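# Move six desk flasks into incubator, then close it

## Task

Transfer all six flasks on the desk onto incubator shelves. Each one must lie flat, directly on a shelf rather than on another flask, with the same face up as it had on the desk, and nothing overhanging the shelf's front edge. Then fully close the glass door, rotate its latch to horizontal, and fully close the outer door. Flasks already inside must also finish flat on shelves, unstacked and with their original face up. The task fails if any flask reaches the floor, if either door is slammed opening or closing, or if the robot falls or is left tilted.

## Robot and tools

Robot: TidyBot++, a wheeled base 0.54 m long, 0.50 m wide and 0.38 m tall on four driven casters. It carries one seven-joint arm with a two-finger gripper. The shoulder sits 0.12 m ahead of base centre and 0.68 m up. Segments: upper arm 0.42 m, forearm 0.31 m, hand 0.31 m. The arm begins folded with the hand aimed down. Cameras: base_camera (fixed on the base) and wrist_camera (fisheye, looks along the hand).

Frames (metres): the base frame has its origin on the floor below base centre, x ahead, y to the left, z up. The odometry frame is the base frame as it stood at scene start. hand_pose is the point between the finger pads, in the base frame; its z axis runs out along the fingers and the fingers close along its y axis.

move: the only tool that commands motion. It can carry base, joints, target and speeds, plus cameras and blocking.
- base: an object of relative offsets from where the base currently is, measured along its present axes. translate_m: metres, forward positive, -2 to 2. strafe_m: metres, left positive, -2 to 2. rotate_rad: radians, counter-clockwise from above positive, -6.3 to 6.3.
- joints: absolute angles keyed by name. joint_1_rad (any angle; positive is clockwise from above, the reverse of rotate_rad), joint_2_rad (-2.249 to 2.249, shoulder, 0 = upper arm vertical), joint_3_rad (any), joint_4_rad (-2.579 to 2.579, elbow, 0 = straight), joint_5_rad (any), joint_6_rad (-2.099 to 2.099, wrist), joint_7_rad (any; at 1.57 with the hand down the fingers open left/right), gripper_pos (0 fully open to 1 fully closed; pad gap roughly 85 x (1 - gripper_pos) mm). Unlimited joints go the short way round, so send turns in steps below half a revolution.
- target: an absolute hand pose, one flat list of seven numbers [x, y, z, qw, qx, qy, qz], position in metres in the base frame, orientation as a quaternion, matching how hand_pose prints. With target, joints may hold only gripper_pos.
- speeds: caps for this call only, keyed translate_m / strafe_m (0.05 to 0.5 m/s) and rotate_rad (0.1 to 1.57 rad/s). When translating and strafing together, give the cap under just one of those keys.
- cameras: list from base_camera, wrist_camera, all; omitted means all, [] means none.
- blocking: true or omitted waits until everything is at rest; false returns in about half a second while motion continues, and a later move overrides only the parts it names.
An unknown key makes a call invalid; a value out of range gets it refused. A refusal, or an unrequested stop, cancels the remaining move, wait and finished_scene calls in that reply.

wait: seconds from 0 to 10 plus optional cameras; commands nothing, returns state and images, and ends early once running moves settle.

stop: brakes all running motion and returns at rest; optional cameras. Braked parts report stopped and keep holding, possibly pressing on contacts.

zoom_image: camera (base_camera or wrist_camera) and region [x0, y0, x1, y1] in image pixels from the top-left, at most 504 x 504. Only cameras present in the latest images can be zoomed. Images are 644x364 (base) and 644x476 (wrist).

read_manual: optional section, only "licences"; returns licence text and moves nothing.

finished_scene: scene, the current scene's integer number. Ends the scene irreversibly; the goal must stay met without the robot. Tool calls after it in the same reply apply to the next scene.

Result lines: joint_positions, hand_pose, hand_target (where the hand would be with every joint on target), base_odometry (wheel count only, so slip looks like travel; heading in rad, left positive), base_tilt (degrees, forward/right positive), motor_effort (percent of max, peak in brackets), Motor temperatures, pictures (camera order of images). Status words: done, moving, off_target (stopped short and may still push), stopped, not_followed (a check withheld joint targets; see "joint command not followed" or "pose unreachable" with a cause), contact_stop, time_out, torque_fault, limit_stop_at_motor_heat. on_its_own lists motion you did not command. "earlier move" reports a non-blocking move. ARM HIT flags a hard hit of the arm on itself or the base. MOTOR HOT appears from 60 °C; at 75 °C the arm goes limp for 30 to 60 s.

Behaviour to expect: after done the hand is usually within about 3 cm; to fix, add (wanted minus read position) to the last target. To keep a loaded hand still, resend hand_target, not hand_pose. Held loads make the arm sag. A closed empty gripper reads done; off_target at closing means something is held. The arm neither slows for nor avoids obstacles, and no check stops it striking the base. Unreachable targets wander up to 10 s then time out. A hand pointing down reaches at most about 0.94 m high, only close in.

Avoid: dropping flasks or letting go while they move; slamming doors; driving or turning while the arm is caught on something high (tipping risk); reaching far out from the folded pose over nearby furniture; hard pushes or gripping something still resting firmly; very fast swings with a load; torque faults (arm freezes 10 s); and keeping the arm stretched or loaded for long, which heats the motors.

Each tool is called after "Emit:" as name(argument=value, ...) on one line, values as JSON.

## Session

Emit:
move()

Scene clock: 0.00 s.
Motor temperatures (°C): [30 35 31 33 38 45 44]
base_odometry: x=+0.000 y=+0.000 heading=+0.000
base_tilt: forward=-0.8 right=+0.2
base_status: not commanded
joint_positions: joint_1_rad=-0.024 joint_2_rad=-0.380 joint_3_rad=+3.151 joint_4_rad=-2.551 joint_5_rad=+0.008 joint_6_rad=-0.919 joint_7_rad=+1.550 gripper_pos=+0.000
joint_status: not commanded
motor_effort: joint_1_rad=-1 joint_2_rad=+0 joint_3_rad=+0 joint_4_rad=+14 joint_5_rad=+0 joint_6_rad=+1 joint_7_rad=+0
hand_pose: x=+0.2387 y=+0.0016 z=+0.5842 quat_wxyz=(+0.001, +1.000, +0.000, +0.026) (m; base frame)
hand_target: x=+0.2397 y=+0.0017 z=+0.5848 quat_wxyz=(+0.001, +1.000, +0.000, +0.027) (m; base frame)
hand_status: not commanded
pictures: base_camera, wrist_camera

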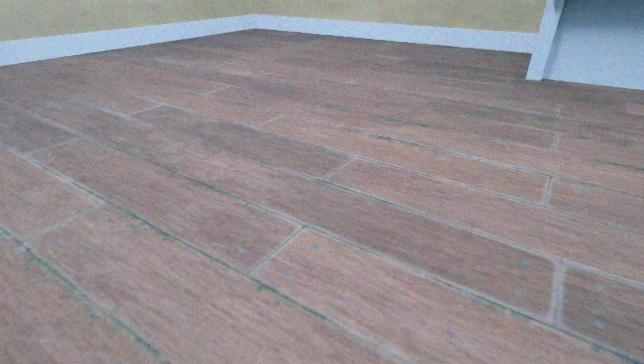

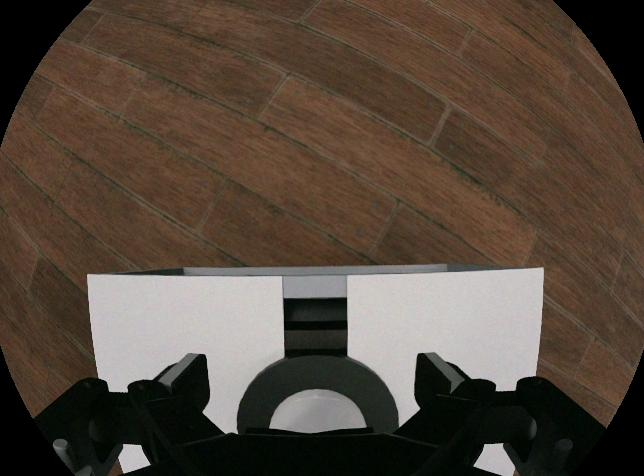

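Emit:
move(joints={"joint_6_rad": 0.5})

Emit:
move(base={"rotate_rad": -0.9})

Emit:
move(base={"rotate_rad": -0.9})

Scene clock: 13.57 s.
Motor temperatures (°C): [30 35 31 33 38 45 44]
move: done
base_odometry: x=+0.000 y=+0.000 heading=+0.000
base_tilt: forward=-0.8 right=+0.1
base_status: not commanded
joint_positions: joint_1_rad=-0.024 joint_2_rad=-0.380 joint_3_rad=+3.151 joint_4_rad=-2.551 joint_5_rad=+0.008 joint_6_rad=+0.428 joint_7_rad=+1.550 gripper_pos=+0.000
joint_status: all done
motor_effort: joint_1_rad=-1(2) joint_2_rad=-5(6) joint_3_rad=+0(1) joint_4_rad=+19(19) joint_5_rad=+1(1) joint_6_rad=+9(9) joint_7_rad=+0(1)
hand_pose: x=+0.5292 y=+0.0084 z=+0.8419 quat_wxyz=(-0.012, +0.765, +0.001, +0.644) (m; base frame)
hand_target: x=+0.5326 y=+0.0085 z=+0.8651 quat_wxyz=(-0.013, +0.741, +0.001, +0.671) (m; base frame)
hand_status: not commanded
pictures: base_camera, wrist_camera

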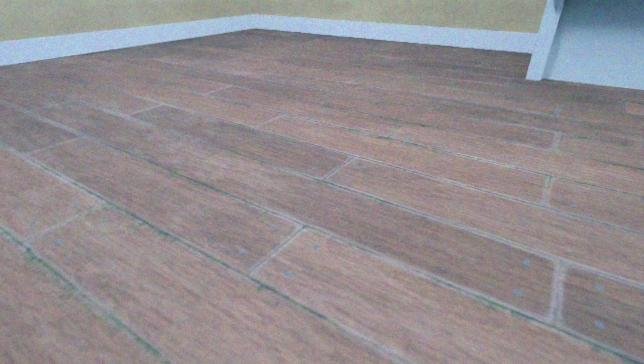

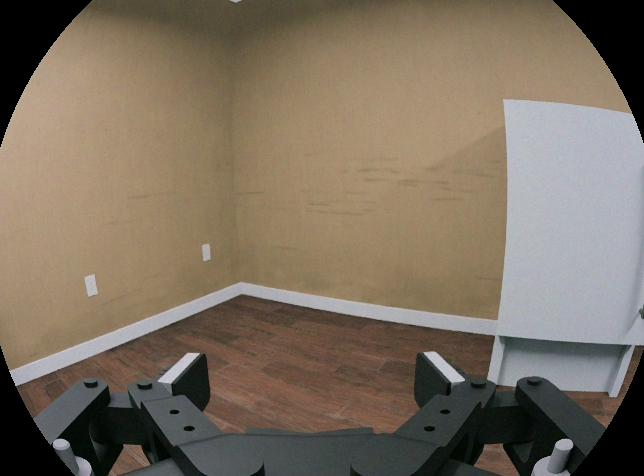

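Scene clock: 15.37 s.
Motor temperatures (°C): [30 35 31 33 38 45 44]
move: done
base_odometry: x=+0.000 y=+0.000 heading=-0.899
base_tilt: forward=-0.8 right=+0.1
base_status: done
joint_positions: joint_1_rad=-0.024 joint_2_rad=-0.380 joint_3_rad=+3.151 joint_4_rad=-2.551 joint_5_rad=+0.008 joint_6_rad=+0.429 joint_7_rad=+1.550 gripper_pos=+0.000
joint_status: not commanded
motor_effort: joint_1_rad=-1(2) joint_2_rad=-5(6) joint_3_rad=+0(2) joint_4_rad=+19(19) joint_5_rad=+0(1) joint_6_rad=+8(9) joint_7_rad=+0(1)
hand_pose: x=+0.5292 y=+0.0084 z=+0.8423 quat_wxyz=(-0.012, +0.765, +0.001, +0.644) (m; base frame)
hand_target: x=+0.5326 y=+0.0085 z=+0.8651 quat_wxyz=(-0.013, +0.741, +0.001, +0.671) (m; base frame)
hand_status: not commanded
pictures: base_camera, wrist_camera

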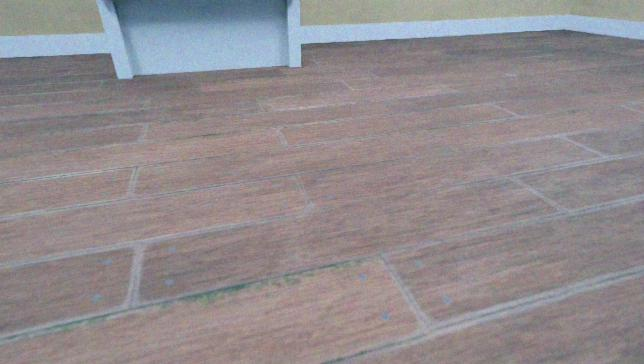

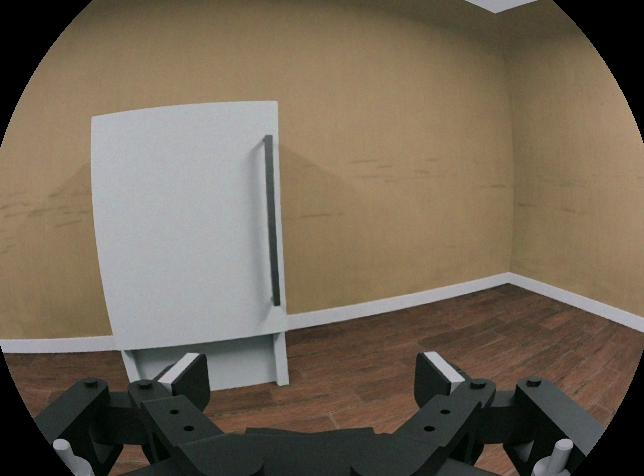

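Scene clock: 17.17 s.
Motor temperatures (°C): [30 35 31 33 38 45 44]
move: done
base_odometry: x=+0.000 y=+0.000 heading=-1.798
base_tilt: forward=-0.8 right=+0.1
base_status: done
joint_positions: joint_1_rad=-0.024 joint_2_rad=-0.380 joint_3_rad=+3.151 joint_4_rad=-2.551 joint_5_rad=+0.008 joint_6_rad=+0.429 joint_7_rad=+1.550 gripper_pos=+0.000
joint_status: not commanded
motor_effort: joint_1_rad=-1(2) joint_2_rad=-5(6) joint_3_rad=+0(1) joint_4_rad=+19(19) joint_5_rad=+0(1) joint_6_rad=+9(9) joint_7_rad=+0(1)
hand_pose: x=+0.5292 y=+0.0084 z=+0.8423 quat_wxyz=(-0.012, +0.765, +0.001, +0.644) (m; base frame)
hand_target: x=+0.5326 y=+0.0085 z=+0.8651 quat_wxyz=(-0.013, +0.741, +0.001, +0.671) (m; base frame)
hand_status: not commanded
pictures: base_camera, wrist_camera

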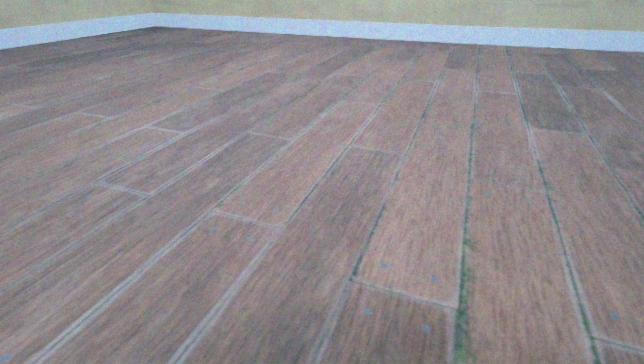

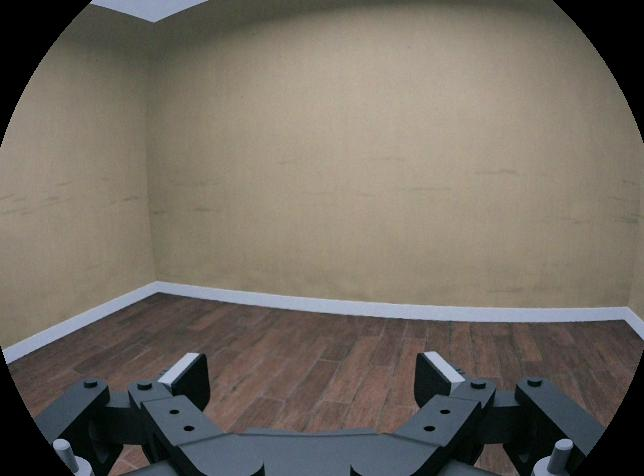

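Emit:
move(base={"rotate_rad": -0.9}, cameras=["wrist_camera"])

Emit:
move(base={"rotate_rad": -0.9}, cameras=["wrist_camera"])

Emit:
move(base={"rotate_rad": -0.9}, cameras=["wrist_camera"])

Emit:
move(base={"rotate_rad": -0.9}, cameras=["wrist_camera"])

Scene clock: 25.50 s.
Motor temperatures (°C): [30 35 31 33 38 45 44]
move: done
base_odometry: x=+0.000 y=+0.000 heading=-2.697
base_tilt: forward=-0.8 right=+0.1
base_status: done
joint_positions: joint_1_rad=-0.024 joint_2_rad=-0.380 joint_3_rad=+3.151 joint_4_rad=-2.551 joint_5_rad=+0.008 joint_6_rad=+0.429 joint_7_rad=+1.550 gripper_pos=+0.000
joint_status: not commanded
motor_effort: joint_1_rad=-1(3) joint_2_rad=-5(6) joint_3_rad=+0(2) joint_4_rad=+18(19) joint_5_rad=+0(1) joint_6_rad=+9(9) joint_7_rad=+0(1)
hand_pose: x=+0.5292 y=+0.0084 z=+0.8423 quat_wxyz=(-0.012, +0.765, +0.001, +0.644) (m; base frame)
hand_target: x=+0.5326 y=+0.0085 z=+0.8651 quat_wxyz=(-0.013, +0.741, +0.001, +0.671) (m; base frame)
hand_status: not commanded
pictures: wrist_camera

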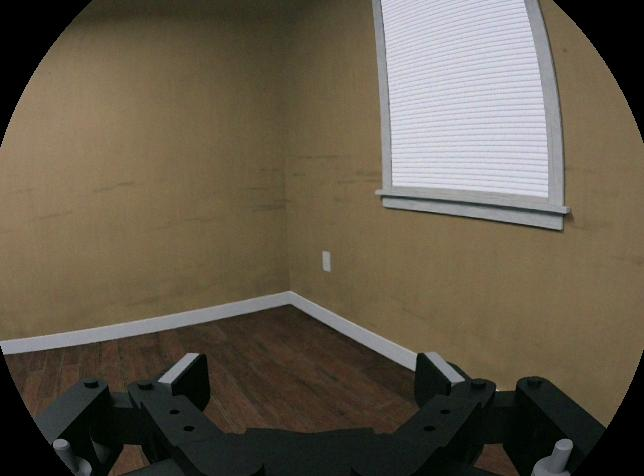

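Scene clock: 27.33 s.
Motor temperatures (°C): [30 35 31 33 38 45 44]
move: done
base_odometry: x=+0.000 y=+0.000 heading=+2.688
base_tilt: forward=-0.8 right=+0.2
base_status: done
joint_positions: joint_1_rad=-0.024 joint_2_rad=-0.380 joint_3_rad=+3.151 joint_4_rad=-2.551 joint_5_rad=+0.008 joint_6_rad=+0.429 joint_7_rad=+1.550 gripper_pos=+0.000
joint_status: not commanded
motor_effort: joint_1_rad=-1(3) joint_2_rad=-5(6) joint_3_rad=+0(2) joint_4_rad=+18(19) joint_5_rad=+0(1) joint_6_rad=+9(9) joint_7_rad=+0(1)
hand_pose: x=+0.5292 y=+0.0084 z=+0.8423 quat_wxyz=(-0.012, +0.765, +0.001, +0.644) (m; base frame)
hand_target: x=+0.5326 y=+0.0085 z=+0.8651 quat_wxyz=(-0.013, +0.741, +0.001, +0.671) (m; base frame)
hand_status: not commanded
pictures: wrist_camera

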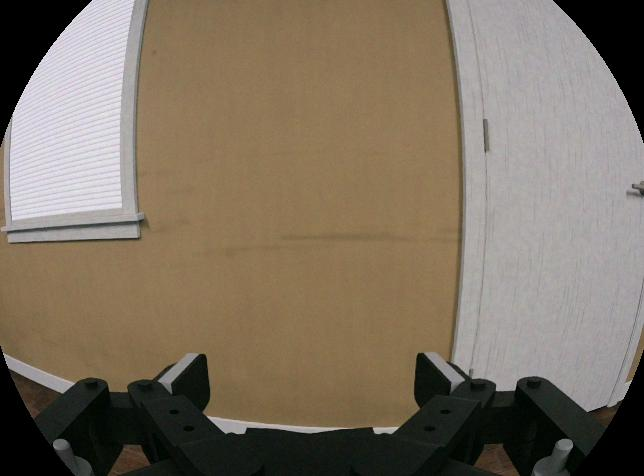

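Scene clock: 29.13 s.
Motor temperatures (°C): [30 35 31 33 38 45 44]
move: done
base_odometry: x=+0.000 y=+0.000 heading=+1.789
base_tilt: forward=-0.8 right=+0.1
base_status: done
joint_positions: joint_1_rad=-0.024 joint_2_rad=-0.380 joint_3_rad=+3.151 joint_4_rad=-2.551 joint_5_rad=+0.008 joint_6_rad=+0.429 joint_7_rad=+1.550 gripper_pos=+0.000
joint_status: not commanded
motor_effort: joint_1_rad=-1(3) joint_2_rad=-5(6) joint_3_rad=+0(2) joint_4_rad=+18(19) joint_5_rad=+0(1) joint_6_rad=+9(9) joint_7_rad=+0(2)
hand_pose: x=+0.5292 y=+0.0084 z=+0.8423 quat_wxyz=(-0.012, +0.765, +0.001, +0.644) (m; base frame)
hand_target: x=+0.5326 y=+0.0085 z=+0.8651 quat_wxyz=(-0.013, +0.741, +0.001, +0.671) (m; base frame)
hand_status: not commanded
pictures: wrist_camera

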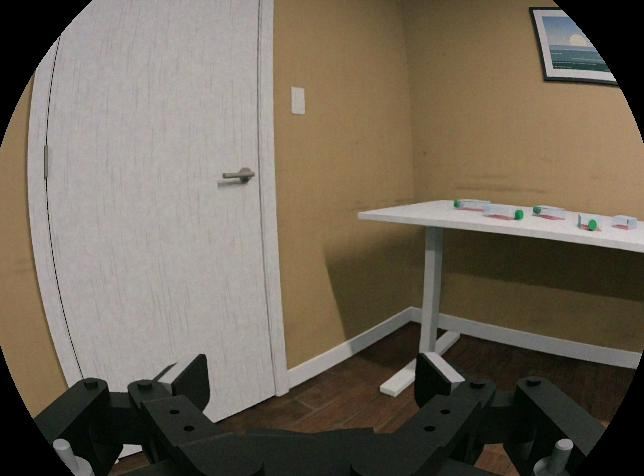

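Scene clock: 30.97 s.
Motor temperatures (°C): [30 35 31 33 38 45 44]
move: done
base_odometry: x=+0.000 y=+0.000 heading=+0.890
base_tilt: forward=-0.8 right=+0.1
base_status: done
joint_positions: joint_1_rad=-0.024 joint_2_rad=-0.380 joint_3_rad=+3.151 joint_4_rad=-2.551 joint_5_rad=+0.008 joint_6_rad=+0.429 joint_7_rad=+1.550 gripper_pos=+0.000
joint_status: not commanded
motor_effort: joint_1_rad=+0(2) joint_2_rad=-5(6) joint_3_rad=+0(2) joint_4_rad=+19(19) joint_5_rad=+0(1) joint_6_rad=+8(9) joint_7_rad=+1(1)
hand_pose: x=+0.5292 y=+0.0084 z=+0.8423 quat_wxyz=(-0.012, +0.765, +0.001, +0.644) (m; base frame)
hand_target: x=+0.5326 y=+0.0085 z=+0.8651 quat_wxyz=(-0.013, +0.741, +0.001, +0.671) (m; base frame)
hand_status: not commanded
pictures: wrist_camera

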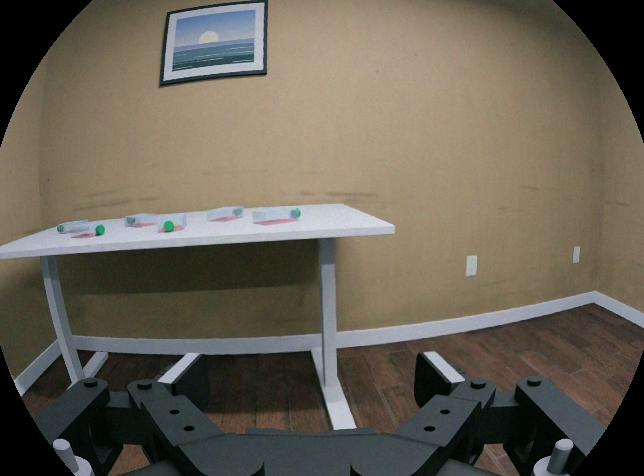

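Emit:
move(base={"rotate_rad": -1.607})

Scene clock: 162.63 s.
Motor temperatures (°C): [30 35 31 34 37 46 44]
move: done
base_odometry: x=+0.000 y=+0.000 heading=-0.716
base_tilt: forward=-0.8 right=+0.1
base_status: done
joint_positions: joint_1_rad=-0.024 joint_2_rad=-0.380 joint_3_rad=+3.151 joint_4_rad=-2.551 joint_5_rad=+0.008 joint_6_rad=+0.429 joint_7_rad=+1.550 gripper_pos=+0.000
joint_status: not commanded
motor_effort: joint_1_rad=-1(2) joint_2_rad=-5(6) joint_3_rad=+0(2) joint_4_rad=+19(19) joint_5_rad=+0(1) joint_6_rad=+8(9) joint_7_rad=+0(1)
hand_pose: x=+0.5292 y=+0.0084 z=+0.8423 quat_wxyz=(-0.012, +0.765, +0.001, +0.644) (m; base frame)
hand_target: x=+0.5326 y=+0.0085 z=+0.8651 quat_wxyz=(-0.013, +0.741, +0.001, +0.671) (m; base frame)
hand_status: not commanded
pictures: base_camera, wrist_camera

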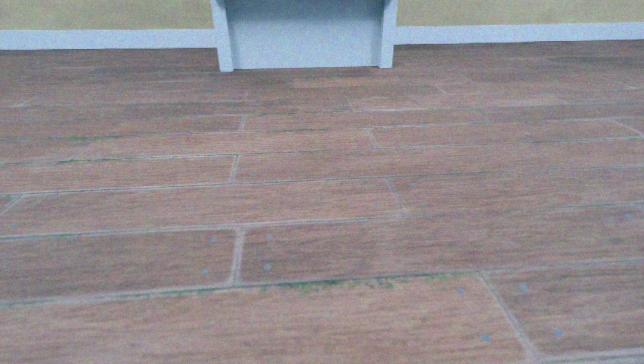

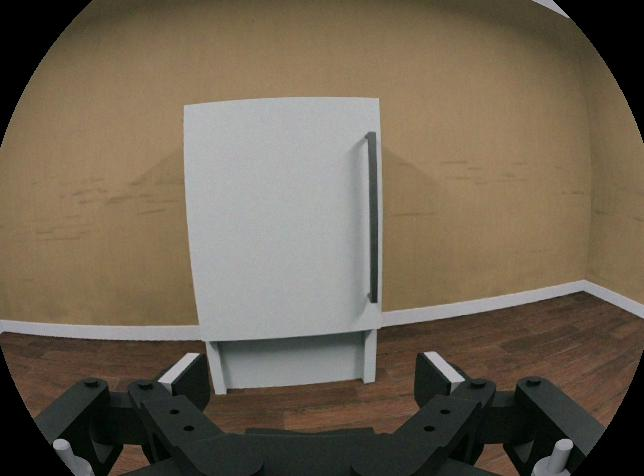

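Emit:
move(base={"translate_m": 0.6, "rotate_rad": 0.1})

Scene clock: 225.63 s.
Motor temperatures (°C): [30 35 31 34 37 46 44]
move: done
base_odometry: x=+0.453 y=-0.394 heading=-0.615
base_tilt: forward=-0.8 right=+0.1
base_status: done
joint_positions: joint_1_rad=-0.024 joint_2_rad=-0.376 joint_3_rad=+3.151 joint_4_rad=-2.551 joint_5_rad=+0.008 joint_6_rad=+0.434 joint_7_rad=+1.550 gripper_pos=+0.000
joint_status: not commanded
motor_effort: joint_1_rad=-1(2) joint_2_rad=-5(8) joint_3_rad=+0(2) joint_4_rad=+19(20) joint_5_rad=+0(1) joint_6_rad=+8(10) joint_7_rad=+1(1)
hand_pose: x=+0.5301 y=+0.0084 z=+0.8419 quat_wxyz=(-0.012, +0.765, +0.001, +0.644) (m; base frame)
hand_target: x=+0.5326 y=+0.0085 z=+0.8651 quat_wxyz=(-0.013, +0.741, +0.001, +0.671) (m; base frame)
hand_status: not commanded
pictures: base_camera, wrist_camera

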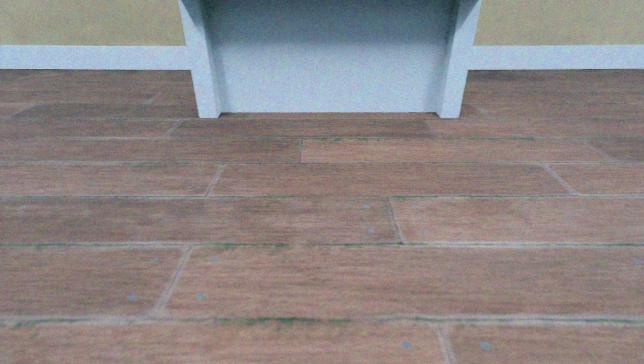

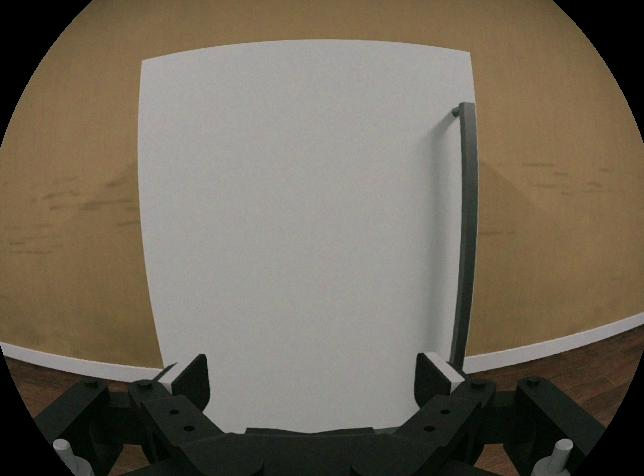

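Emit:
move(base={"translate_m": 0.25, "strafe_m": -0.3})

Scene clock: 268.90 s.
Motor temperatures (°C): [30 35 31 34 37 46 44]
move: done
base_odometry: x=+0.484 y=-0.783 heading=-0.615
base_tilt: forward=-0.8 right=+0.2
base_status: done
joint_positions: joint_1_rad=-0.024 joint_2_rad=-0.376 joint_3_rad=+3.151 joint_4_rad=-2.551 joint_5_rad=+0.008 joint_6_rad=+0.434 joint_7_rad=+1.550 gripper_pos=+0.000
joint_status: not commanded
motor_effort: joint_1_rad=-1(2) joint_2_rad=-5(7) joint_3_rad=+0(2) joint_4_rad=+18(19) joint_5_rad=+0(1) joint_6_rad=+9(9) joint_7_rad=+0(1)
hand_pose: x=+0.5301 y=+0.0084 z=+0.8419 quat_wxyz=(-0.012, +0.765, +0.001, +0.644) (m; base frame)
hand_target: x=+0.5326 y=+0.0085 z=+0.8651 quat_wxyz=(-0.013, +0.741, +0.001, +0.671) (m; base frame)
hand_status: not commanded
pictures: base_camera, wrist_camera

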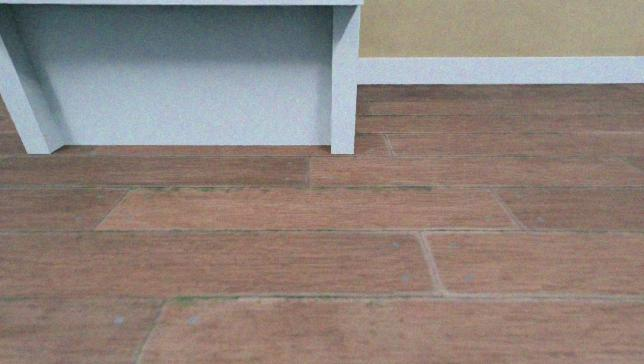

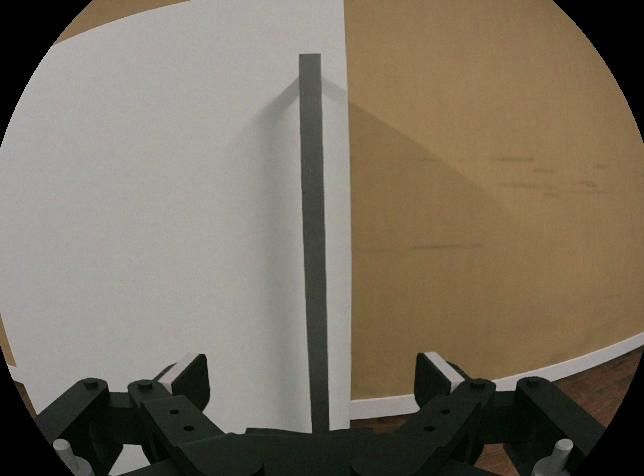

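Emit:
move(base={"translate_m": 0.2, "strafe_m": -0.02})

Scene clock: 278.87 s.
Motor temperatures (°C): [30 35 31 34 37 46 43]
move: done
base_odometry: x=+0.636 y=-0.915 heading=-0.615
base_tilt: forward=-0.8 right=+0.1
base_status: done
joint_positions: joint_1_rad=-0.024 joint_2_rad=-0.374 joint_3_rad=+3.151 joint_4_rad=-2.551 joint_5_rad=+0.008 joint_6_rad=+0.435 joint_7_rad=+1.550 gripper_pos=+0.000
joint_status: not commanded
motor_effort: joint_1_rad=-1(2) joint_2_rad=-5(9) joint_3_rad=+0(1) joint_4_rad=+18(20) joint_5_rad=+0(0) joint_6_rad=+9(9) joint_7_rad=+1(1)
hand_pose: x=+0.5305 y=+0.0084 z=+0.8413 quat_wxyz=(-0.012, +0.765, +0.001, +0.644) (m; base frame)
hand_target: x=+0.5326 y=+0.0085 z=+0.8651 quat_wxyz=(-0.013, +0.741, +0.001, +0.671) (m; base frame)
hand_status: not commanded
pictures: base_camera, wrist_camera

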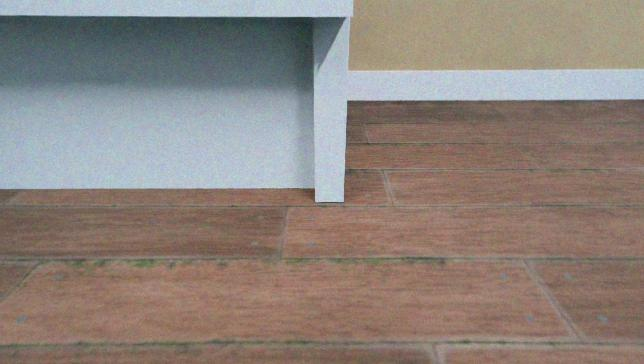

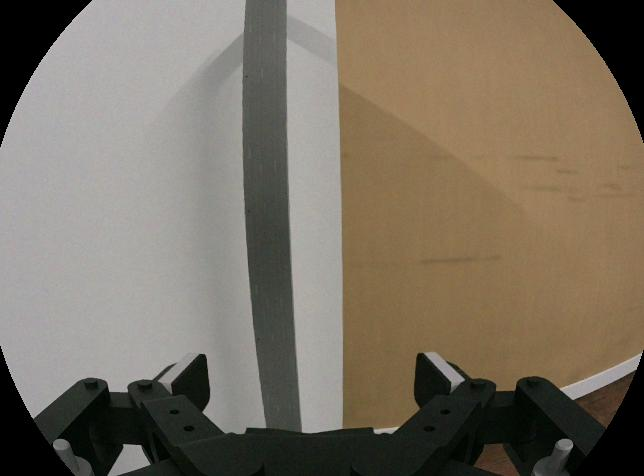

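Emit:
move(base={"strafe_m": 0.037}, speeds={"strafe_m": 0.1}, cameras=["wrist_camera"])

Emit:
move(base={"translate_m": 0.08}, speeds={"translate_m": 0.1}, cameras=["wrist_camera"])

Scene clock: 296.10 s.
Motor temperatures (°C): [30 35 31 34 37 46 43]
move: done
base_odometry: x=+0.657 y=-0.885 heading=-0.616
base_tilt: forward=-0.8 right=+0.1
base_status: done
joint_positions: joint_1_rad=-0.024 joint_2_rad=-0.374 joint_3_rad=+3.151 joint_4_rad=-2.551 joint_5_rad=+0.008 joint_6_rad=+0.435 joint_7_rad=+1.550 gripper_pos=+0.000
joint_status: not commanded
motor_effort: joint_1_rad=-2(2) joint_2_rad=-5(6) joint_3_rad=+0(2) joint_4_rad=+19(19) joint_5_rad=+0(1) joint_6_rad=+8(9) joint_7_rad=+1(1)
hand_pose: x=+0.5305 y=+0.0084 z=+0.8413 quat_wxyz=(-0.012, +0.765, +0.001, +0.644) (m; base frame)
hand_target: x=+0.5326 y=+0.0085 z=+0.8651 quat_wxyz=(-0.013, +0.741, +0.001, +0.671) (m; base frame)
hand_status: not commanded
pictures: wrist_camera

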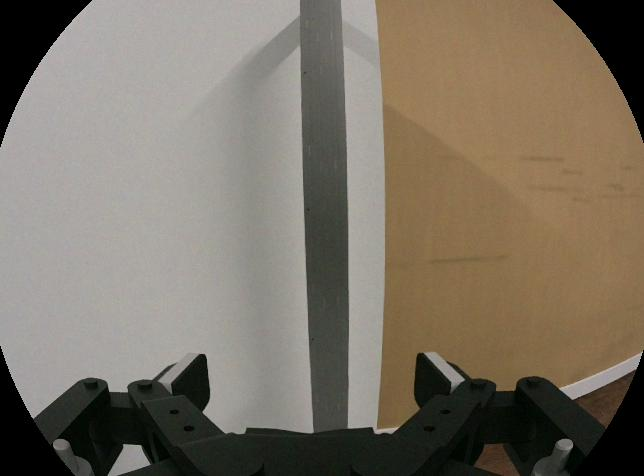

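Scene clock: 297.43 s.
Motor temperatures (°C): [30 35 31 34 37 46 43]
move: done
base_odometry: x=+0.723 y=-0.931 heading=-0.615
base_tilt: forward=-0.8 right=+0.1
base_status: done
joint_positions: joint_1_rad=-0.024 joint_2_rad=-0.376 joint_3_rad=+3.151 joint_4_rad=-2.551 joint_5_rad=+0.008 joint_6_rad=+0.435 joint_7_rad=+1.550 gripper_pos=+0.000
joint_status: not commanded
motor_effort: joint_1_rad=-1(2) joint_2_rad=-5(8) joint_3_rad=+0(1) joint_4_rad=+19(20) joint_5_rad=+0(1) joint_6_rad=+9(9) joint_7_rad=+0(1)
hand_pose: x=+0.5301 y=+0.0084 z=+0.8423 quat_wxyz=(-0.012, +0.764, +0.001, +0.645) (m; base frame)
hand_target: x=+0.5326 y=+0.0085 z=+0.8651 quat_wxyz=(-0.013, +0.741, +0.001, +0.671) (m; base frame)
hand_status: not commanded
pictures: wrist_camera

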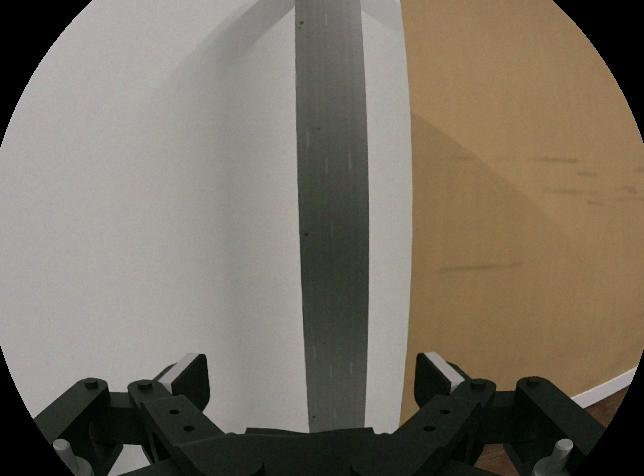

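Emit:
move(base={"translate_m": 0.028, "strafe_m": -0.01}, speeds={"translate_m": 0.05})

Emit:
move(joints={"gripper_pos": 0.45})

Scene clock: 309.80 s.
Motor temperatures (°C): [30 35 31 34 37 46 43]
move: done
base_odometry: x=+0.740 y=-0.955 heading=-0.615
base_tilt: forward=-0.8 right=+0.2
base_status: done
joint_positions: joint_1_rad=-0.024 joint_2_rad=-0.376 joint_3_rad=+3.151 joint_4_rad=-2.551 joint_5_rad=+0.008 joint_6_rad=+0.435 joint_7_rad=+1.550 gripper_pos=+0.000
joint_status: not commanded
motor_effort: joint_1_rad=-1(2) joint_2_rad=-6(8) joint_3_rad=+0(1) joint_4_rad=+18(19) joint_5_rad=+0(1) joint_6_rad=+9(9) joint_7_rad=+1(1)
hand_pose: x=+0.5301 y=+0.0084 z=+0.8424 quat_wxyz=(-0.012, +0.764, +0.001, +0.645) (m; base frame)
hand_target: x=+0.5326 y=+0.0085 z=+0.8651 quat_wxyz=(-0.013, +0.741, +0.001, +0.671) (m; base frame)
hand_status: not commanded
pictures: base_camera, wrist_camera

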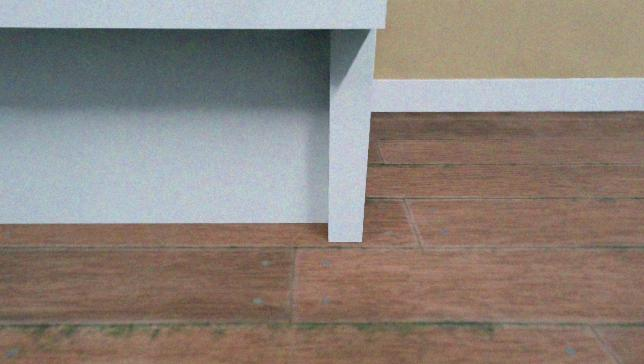

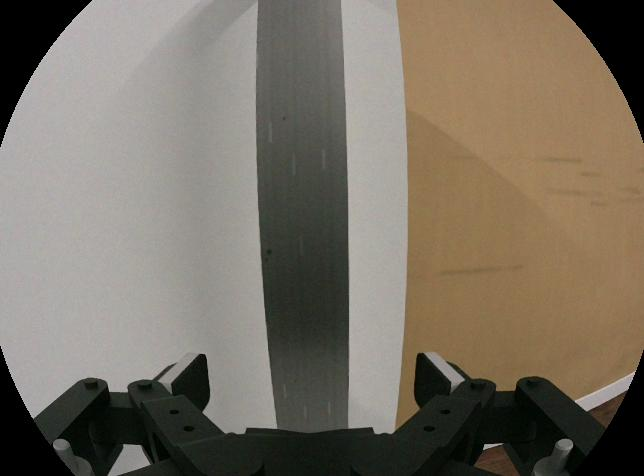

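Scene clock: 310.60 s.
Motor temperatures (°C): [30 35 31 34 37 46 43]
move: done
base_odometry: x=+0.740 y=-0.955 heading=-0.615
base_tilt: forward=-0.8 right=+0.1
base_status: not commanded
joint_positions: joint_1_rad=-0.024 joint_2_rad=-0.376 joint_3_rad=+3.151 joint_4_rad=-2.551 joint_5_rad=+0.008 joint_6_rad=+0.435 joint_7_rad=+1.550 gripper_pos=+0.450
joint_status: all done
motor_effort: joint_1_rad=-1(2) joint_2_rad=-5(6) joint_3_rad=+0(1) joint_4_rad=+19(19) joint_5_rad=+0(0) joint_6_rad=+9(9) joint_7_rad=+1(1)
hand_pose: x=+0.5301 y=+0.0084 z=+0.8424 quat_wxyz=(-0.012, +0.764, +0.001, +0.645) (m; base frame)
hand_target: x=+0.5326 y=+0.0085 z=+0.8651 quat_wxyz=(-0.013, +0.741, +0.001, +0.671) (m; base frame)
hand_status: not commanded
pictures: base_camera, wrist_camera

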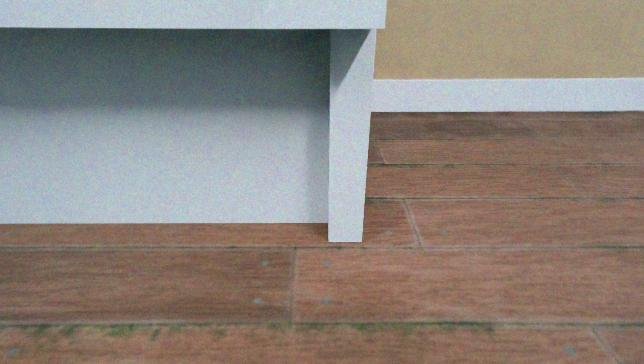

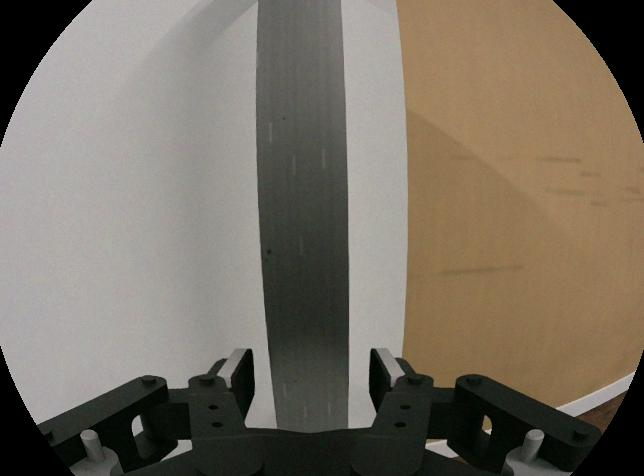

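Emit:
move(joints={"gripper_pos": 0.72}, cameras=["wrist_camera"])

Scene clock: 317.97 s.
Motor temperatures (°C): [30 35 31 34 37 46 43]
move: done
base_odometry: x=+0.740 y=-0.955 heading=-0.615
base_tilt: forward=-0.8 right=+0.2
base_status: not commanded
joint_positions: joint_1_rad=-0.024 joint_2_rad=-0.376 joint_3_rad=+3.151 joint_4_rad=-2.551 joint_5_rad=+0.008 joint_6_rad=+0.435 joint_7_rad=+1.550 gripper_pos=+0.719
joint_status: all done
motor_effort: joint_1_rad=-1(2) joint_2_rad=-5(5) joint_3_rad=+0(1) joint_4_rad=+19(20) joint_5_rad=+0(1) joint_6_rad=+9(9) joint_7_rad=+1(1)
hand_pose: x=+0.5301 y=+0.0084 z=+0.8424 quat_wxyz=(-0.012, +0.764, +0.001, +0.645) (m; base frame)
hand_target: x=+0.5326 y=+0.0085 z=+0.8651 quat_wxyz=(-0.013, +0.741, +0.001, +0.671) (m; base frame)
hand_status: not commanded
pictures: wrist_camera

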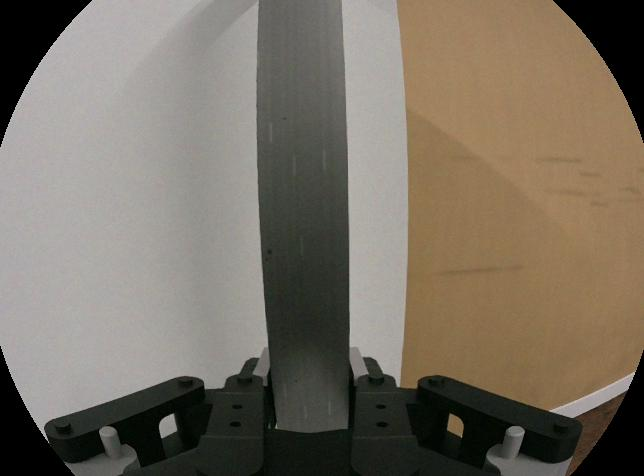

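Emit:
move(joints={"gripper_pos": 0.85}, cameras=["wrist_camera"])

Scene clock: 325.10 s.
Motor temperatures (°C): [30 35 31 34 37 46 43]
move: off_target
base_odometry: x=+0.740 y=-0.955 heading=-0.615
base_tilt: forward=-0.8 right=+0.2
base_status: not commanded
joint_positions: joint_1_rad=-0.024 joint_2_rad=-0.377 joint_3_rad=+3.151 joint_4_rad=-2.551 joint_5_rad=+0.008 joint_6_rad=+0.435 joint_7_rad=+1.550 gripper_pos=+0.738
joint_status: gripper_pos off_target (ended at +0.738, target +0.850)
motor_effort: joint_1_rad=-1(2) joint_2_rad=-5(5) joint_3_rad=+0(1) joint_4_rad=+20(21) joint_5_rad=-1(1) joint_6_rad=+9(9) joint_7_rad=-1(1)
hand_pose: x=+0.5298 y=+0.0084 z=+0.8425 quat_wxyz=(-0.012, +0.764, +0.001, +0.645) (m; base frame)
hand_target: x=+0.5326 y=+0.0085 z=+0.8651 quat_wxyz=(-0.013, +0.741, +0.001, +0.671) (m; base frame)
hand_status: not commanded
pictures: wrist_camera

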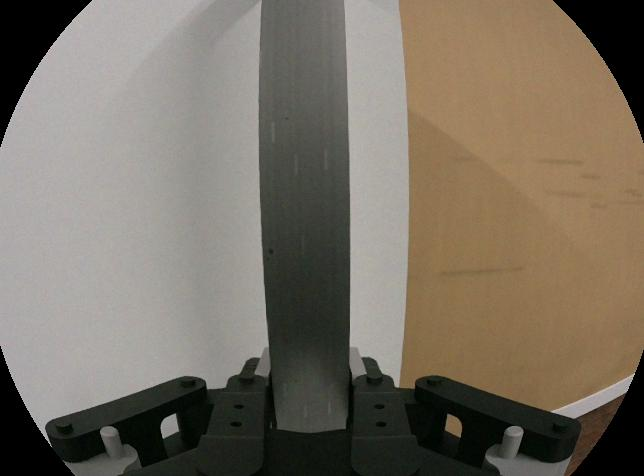

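Emit:
move(base={"translate_m": -0.0588, "strafe_m": 0.0533, "rotate_rad": -0.087}, speeds={"translate_m": 0.06, "rotate_rad": 0.1})

Scene clock: 359.60 s.
Motor temperatures (°C): [30 35 31 34 37 46 43]
move: done
base_odometry: x=+0.723 y=-0.878 heading=-0.702
base_tilt: forward=-0.8 right=+0.1
base_status: done
joint_positions: joint_1_rad=-0.020 joint_2_rad=-0.381 joint_3_rad=+3.149 joint_4_rad=-2.558 joint_5_rad=+0.009 joint_6_rad=+0.442 joint_7_rad=+1.550 gripper_pos=+0.739
joint_status: not commanded
motor_effort: joint_1_rad=-2(6) joint_2_rad=-4(21) joint_3_rad=-1(8) joint_4_rad=+19(22) joint_5_rad=-1(5) joint_6_rad=+9(11) joint_7_rad=-1(2)
hand_pose: x=+0.5280 y=+0.0077 z=+0.8426 quat_wxyz=(-0.011, +0.763, +0.001, +0.647) (m; base frame)
hand_target: x=+0.5326 y=+0.0085 z=+0.8651 quat_wxyz=(-0.013, +0.741, +0.001, +0.671) (m; base frame)
hand_status: not commanded
pictures: base_camera, wrist_camera

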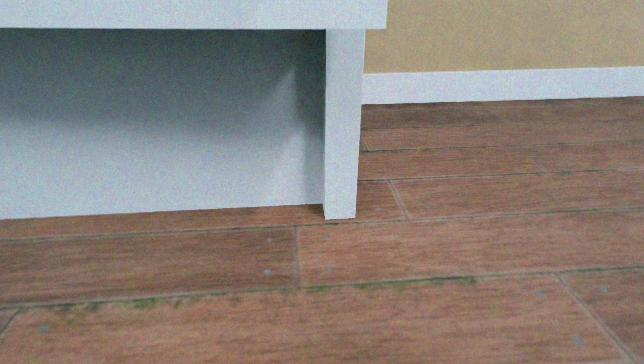

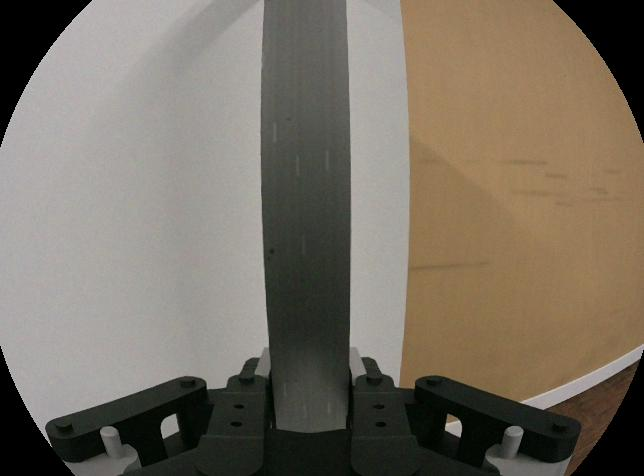

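Emit:
move(base={"translate_m": -0.1127, "strafe_m": 0.1113, "rotate_rad": -0.1745}, speeds={"translate_m": 0.08, "rotate_rad": 0.1})

Emit:
move(base={"translate_m": -0.1127, "strafe_m": 0.1113, "rotate_rad": -0.1745}, speeds={"translate_m": 0.08, "rotate_rad": 0.1})

Scene clock: 370.77 s.
Motor temperatures (°C): [30 35 31 34 37 46 43]
move: done
base_odometry: x=+0.709 y=-0.720 heading=-0.877
base_tilt: forward=-0.8 right=+0.1
base_status: done
joint_positions: joint_1_rad=-0.021 joint_2_rad=-0.379 joint_3_rad=+3.147 joint_4_rad=-2.557 joint_5_rad=+0.009 joint_6_rad=+0.443 joint_7_rad=+1.550 gripper_pos=+0.739
joint_status: not commanded
motor_effort: joint_1_rad=-2(5) joint_2_rad=-5(10) joint_3_rad=+0(7) joint_4_rad=+18(21) joint_5_rad=+0(4) joint_6_rad=+9(11) joint_7_rad=+0(2)
hand_pose: x=+0.5286 y=+0.0085 z=+0.8425 quat_wxyz=(-0.011, +0.763, +0.002, +0.647) (m; base frame)
hand_target: x=+0.5326 y=+0.0085 z=+0.8651 quat_wxyz=(-0.013, +0.741, +0.001, +0.671) (m; base frame)
hand_status: not commanded
pictures: base_camera, wrist_camera

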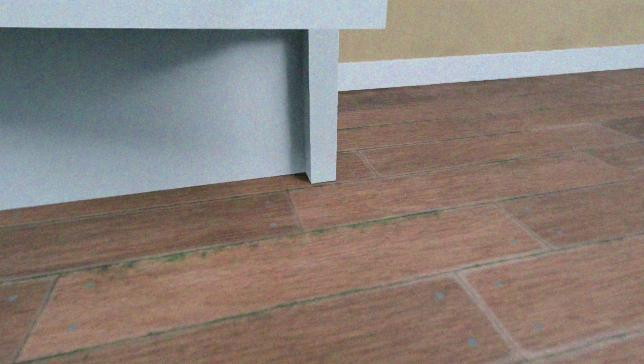

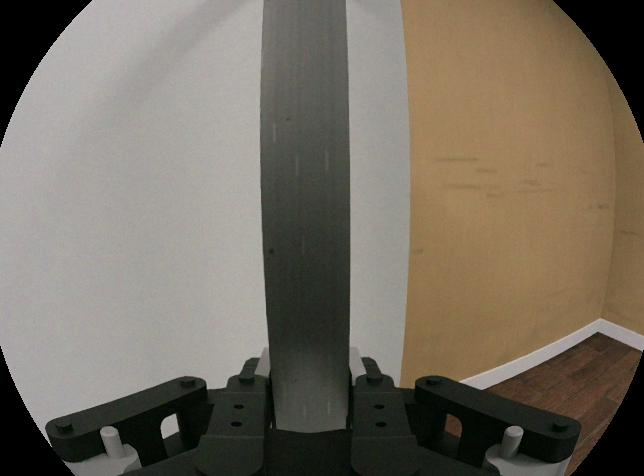

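Scene clock: 373.27 s.
Motor temperatures (°C): [30 35 31 34 37 46 43]
move: done
base_odometry: x=+0.722 y=-0.562 heading=-1.053
base_tilt: forward=-0.8 right=+0.1
base_status: done
joint_positions: joint_1_rad=-0.021 joint_2_rad=-0.376 joint_3_rad=+3.146 joint_4_rad=-2.554 joint_5_rad=+0.009 joint_6_rad=+0.443 joint_7_rad=+1.550 gripper_pos=+0.739
joint_status: not commanded
motor_effort: joint_1_rad=-2(6) joint_2_rad=-6(9) joint_3_rad=+0(7) joint_4_rad=+18(20) joint_5_rad=+0(3) joint_6_rad=+9(11) joint_7_rad=-2(2)
hand_pose: x=+0.5296 y=+0.0095 z=+0.8426 quat_wxyz=(-0.012, +0.763, +0.003, +0.646) (m; base frame)
hand_target: x=+0.5326 y=+0.0085 z=+0.8651 quat_wxyz=(-0.013, +0.741, +0.001, +0.671) (m; base frame)
hand_status: not commanded
pictures: base_camera, wrist_camera

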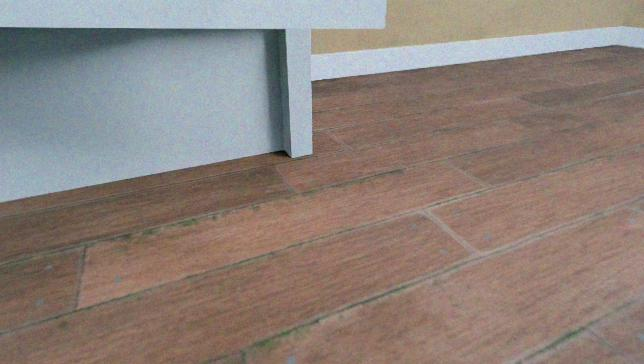

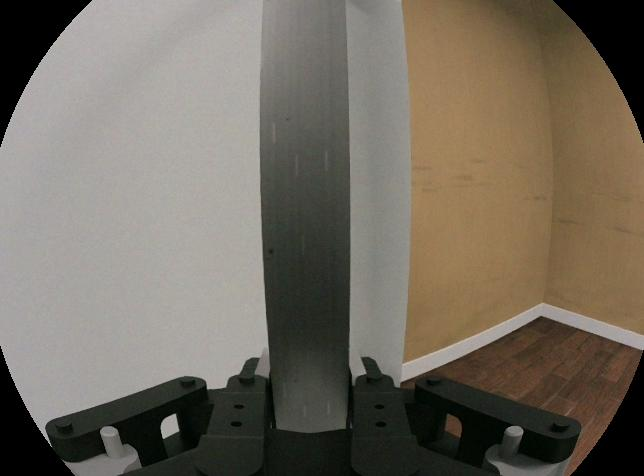

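Emit:
move(base={"translate_m": -0.1127, "strafe_m": 0.1113, "rotate_rad": -0.1745}, speeds={"translate_m": 0.08, "rotate_rad": 0.1}, cameras=[])

Emit:
move(base={"translate_m": -0.1127, "strafe_m": 0.1113, "rotate_rad": -0.1745}, speeds={"translate_m": 0.08, "rotate_rad": 0.1}, cameras=[])

Emit:
move(base={"translate_m": -0.1127, "strafe_m": 0.1113, "rotate_rad": -0.1745}, speeds={"translate_m": 0.08, "rotate_rad": 0.1})

Scene clock: 389.07 s.
Motor temperatures (°C): [30 35 31 34 37 46 43]
move: done
base_odometry: x=+0.763 y=-0.409 heading=-1.228
base_tilt: forward=-0.8 right=+0.1
base_status: done
joint_positions: joint_1_rad=-0.023 joint_2_rad=-0.374 joint_3_rad=+3.144 joint_4_rad=-2.553 joint_5_rad=+0.009 joint_6_rad=+0.443 joint_7_rad=+1.550 gripper_pos=+0.739
joint_status: not commanded
motor_effort: joint_1_rad=-1(6) joint_2_rad=-6(10) joint_3_rad=+1(7) joint_4_rad=+17(20) joint_5_rad=-1(3) joint_6_rad=+9(10) joint_7_rad=-1(2)
hand_pose: x=+0.5301 y=+0.0110 z=+0.8426 quat_wxyz=(-0.012, +0.763, +0.004, +0.646) (m; base frame)
hand_target: x=+0.5326 y=+0.0085 z=+0.8651 quat_wxyz=(-0.013, +0.741, +0.001, +0.671) (m; base frame)
hand_status: not commanded
pictures: none
No camera images: "cameras" was empty.

Scene clock: 391.57 s.
Motor temperatures (°C): [30 35 31 34 37 46 43]
move: done
base_odometry: x=+0.830 y=-0.265 heading=-1.403
base_tilt: forward=-0.8 right=+0.1
base_status: done
joint_positions: joint_1_rad=-0.025 joint_2_rad=-0.372 joint_3_rad=+3.141 joint_4_rad=-2.551 joint_5_rad=+0.009 joint_6_rad=+0.443 joint_7_rad=+1.550 gripper_pos=+0.739
joint_status: not commanded
motor_effort: joint_1_rad=-1(6) joint_2_rad=-7(11) joint_3_rad=+1(8) joint_4_rad=+18(21) joint_5_rad=+0(3) joint_6_rad=+9(10) joint_7_rad=-1(2)
hand_pose: x=+0.5309 y=+0.0133 z=+0.8426 quat_wxyz=(-0.014, +0.763, +0.007, +0.646) (m; base frame)
hand_target: x=+0.5326 y=+0.0085 z=+0.8651 quat_wxyz=(-0.013, +0.741, +0.001, +0.671) (m; base frame)
hand_status: not commanded
pictures: none
No camera images: "cameras" was empty.

Scene clock: 394.07 s.
Motor temperatures (°C): [30 35 31 34 37 46 43]
move: done
base_odometry: x=+0.921 y=-0.135 heading=-1.578
base_tilt: forward=-0.8 right=+0.1
base_status: done
joint_positions: joint_1_rad=-0.028 joint_2_rad=-0.369 joint_3_rad=+3.137 joint_4_rad=-2.550 joint_5_rad=+0.009 joint_6_rad=+0.443 joint_7_rad=+1.550 gripper_pos=+0.739
joint_status: not commanded
motor_effort: joint_1_rad=+0(6) joint_2_rad=-7(12) joint_3_rad=+2(9) joint_4_rad=+17(20) joint_5_rad=+0(3) joint_6_rad=+9(10) joint_7_rad=-1(2)
hand_pose: x=+0.5315 y=+0.0164 z=+0.8426 quat_wxyz=(-0.015, +0.763, +0.010, +0.646) (m; base frame)
hand_target: x=+0.5326 y=+0.0085 z=+0.8651 quat_wxyz=(-0.013, +0.741, +0.001, +0.671) (m; base frame)
hand_status: not commanded
pictures: base_camera, wrist_camera

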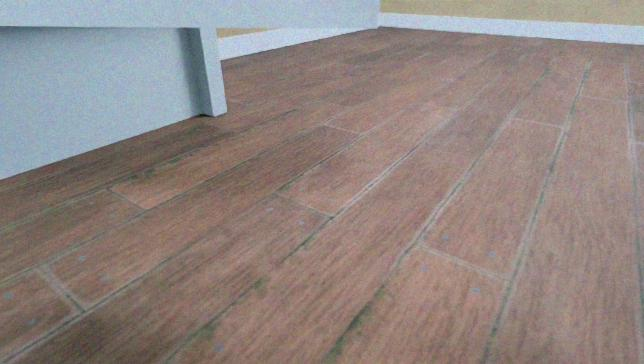

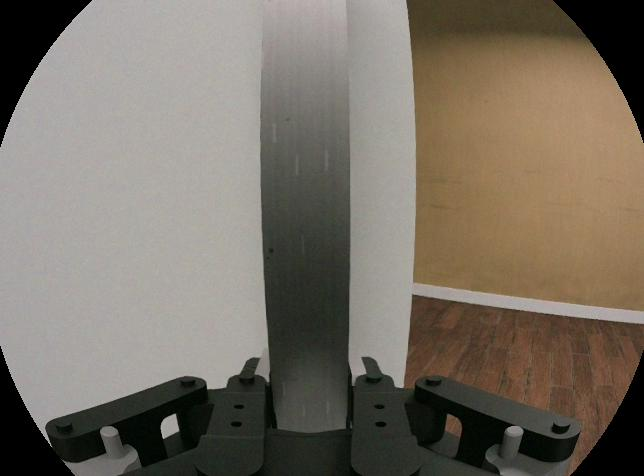

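Emit:
move(base={"translate_m": -0.1127, "strafe_m": 0.1143, "rotate_rad": -0.1745}, speeds={"translate_m": 0.08, "rotate_rad": 0.1}, cameras=[])

Emit:
move(base={"translate_m": -0.1127, "strafe_m": 0.1143, "rotate_rad": -0.1745}, speeds={"translate_m": 0.08, "rotate_rad": 0.1}, cameras=[])

Emit:
move(base={"translate_m": -0.1127, "strafe_m": 0.1143, "rotate_rad": -0.1745}, speeds={"translate_m": 0.08, "rotate_rad": 0.1})

Scene clock: 411.53 s.
Motor temperatures (°C): [30 35 31 34 37 46 43]
move: done
base_odometry: x=+1.037 y=-0.023 heading=-1.754
base_tilt: forward=-0.8 right=+0.1
base_status: done
joint_positions: joint_1_rad=-0.029 joint_2_rad=-0.368 joint_3_rad=+3.136 joint_4_rad=-2.549 joint_5_rad=+0.009 joint_6_rad=+0.443 joint_7_rad=+1.550 gripper_pos=+0.739
joint_status: not commanded
motor_effort: joint_1_rad=+0(7) joint_2_rad=-7(12) joint_3_rad=+2(9) joint_4_rad=+17(21) joint_5_rad=+0(3) joint_6_rad=+8(10) joint_7_rad=+0(2)
hand_pose: x=+0.5319 y=+0.0170 z=+0.8426 quat_wxyz=(-0.016, +0.764, +0.010, +0.645) (m; base frame)
hand_target: x=+0.5326 y=+0.0085 z=+0.8651 quat_wxyz=(-0.013, +0.741, +0.001, +0.671) (m; base frame)
hand_status: not commanded
pictures: none
No camera images: "cameras" was empty.

Scene clock: 414.07 s.
Motor temperatures (°C): [30 35 31 34 37 46 43]
move: done
base_odometry: x=+1.170 y=+0.067 heading=-1.929
base_tilt: forward=-0.8 right=+0.1
base_status: done
joint_positions: joint_1_rad=-0.030 joint_2_rad=-0.366 joint_3_rad=+3.134 joint_4_rad=-2.547 joint_5_rad=+0.009 joint_6_rad=+0.443 joint_7_rad=+1.550 gripper_pos=+0.739
joint_status: not commanded
motor_effort: joint_1_rad=+0(7) joint_2_rad=-8(11) joint_3_rad=+2(9) joint_4_rad=+17(20) joint_5_rad=+0(3) joint_6_rad=+8(10) joint_7_rad=+0(2)
hand_pose: x=+0.5324 y=+0.0183 z=+0.8426 quat_wxyz=(-0.016, +0.764, +0.012, +0.645) (m; base frame)
hand_target: x=+0.5326 y=+0.0085 z=+0.8651 quat_wxyz=(-0.013, +0.741, +0.001, +0.671) (m; base frame)
hand_status: not commanded
pictures: none
No camera images: "cameras" was empty.

Scene clock: 416.60 s.
Motor temperatures (°C): [30 35 31 34 37 46 43]
move: done
base_odometry: x=+1.316 y=+0.132 heading=-2.104
base_tilt: forward=-0.8 right=+0.1
base_status: done
joint_positions: joint_1_rad=-0.032 joint_2_rad=-0.364 joint_3_rad=+3.132 joint_4_rad=-2.546 joint_5_rad=+0.009 joint_6_rad=+0.443 joint_7_rad=+1.550 gripper_pos=+0.739
joint_status: not commanded
motor_effort: joint_1_rad=+0(7) joint_2_rad=-9(11) joint_3_rad=+3(10) joint_4_rad=+17(20) joint_5_rad=+0(2) joint_6_rad=+9(10) joint_7_rad=-1(2)
hand_pose: x=+0.5329 y=+0.0202 z=+0.8426 quat_wxyz=(-0.017, +0.764, +0.013, +0.645) (m; base frame)
hand_target: x=+0.5326 y=+0.0085 z=+0.8651 quat_wxyz=(-0.013, +0.741, +0.001, +0.671) (m; base frame)
hand_status: not commanded
pictures: base_camera, wrist_camera

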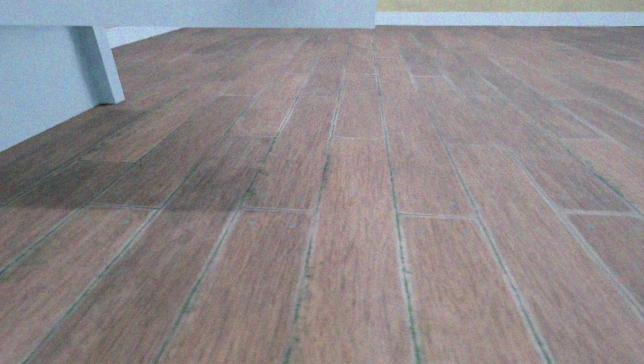

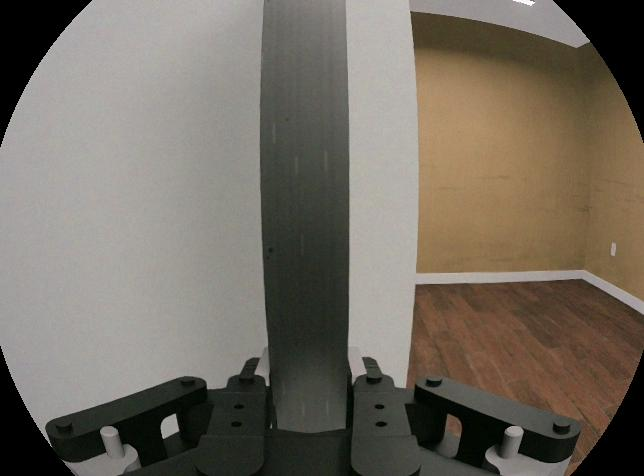

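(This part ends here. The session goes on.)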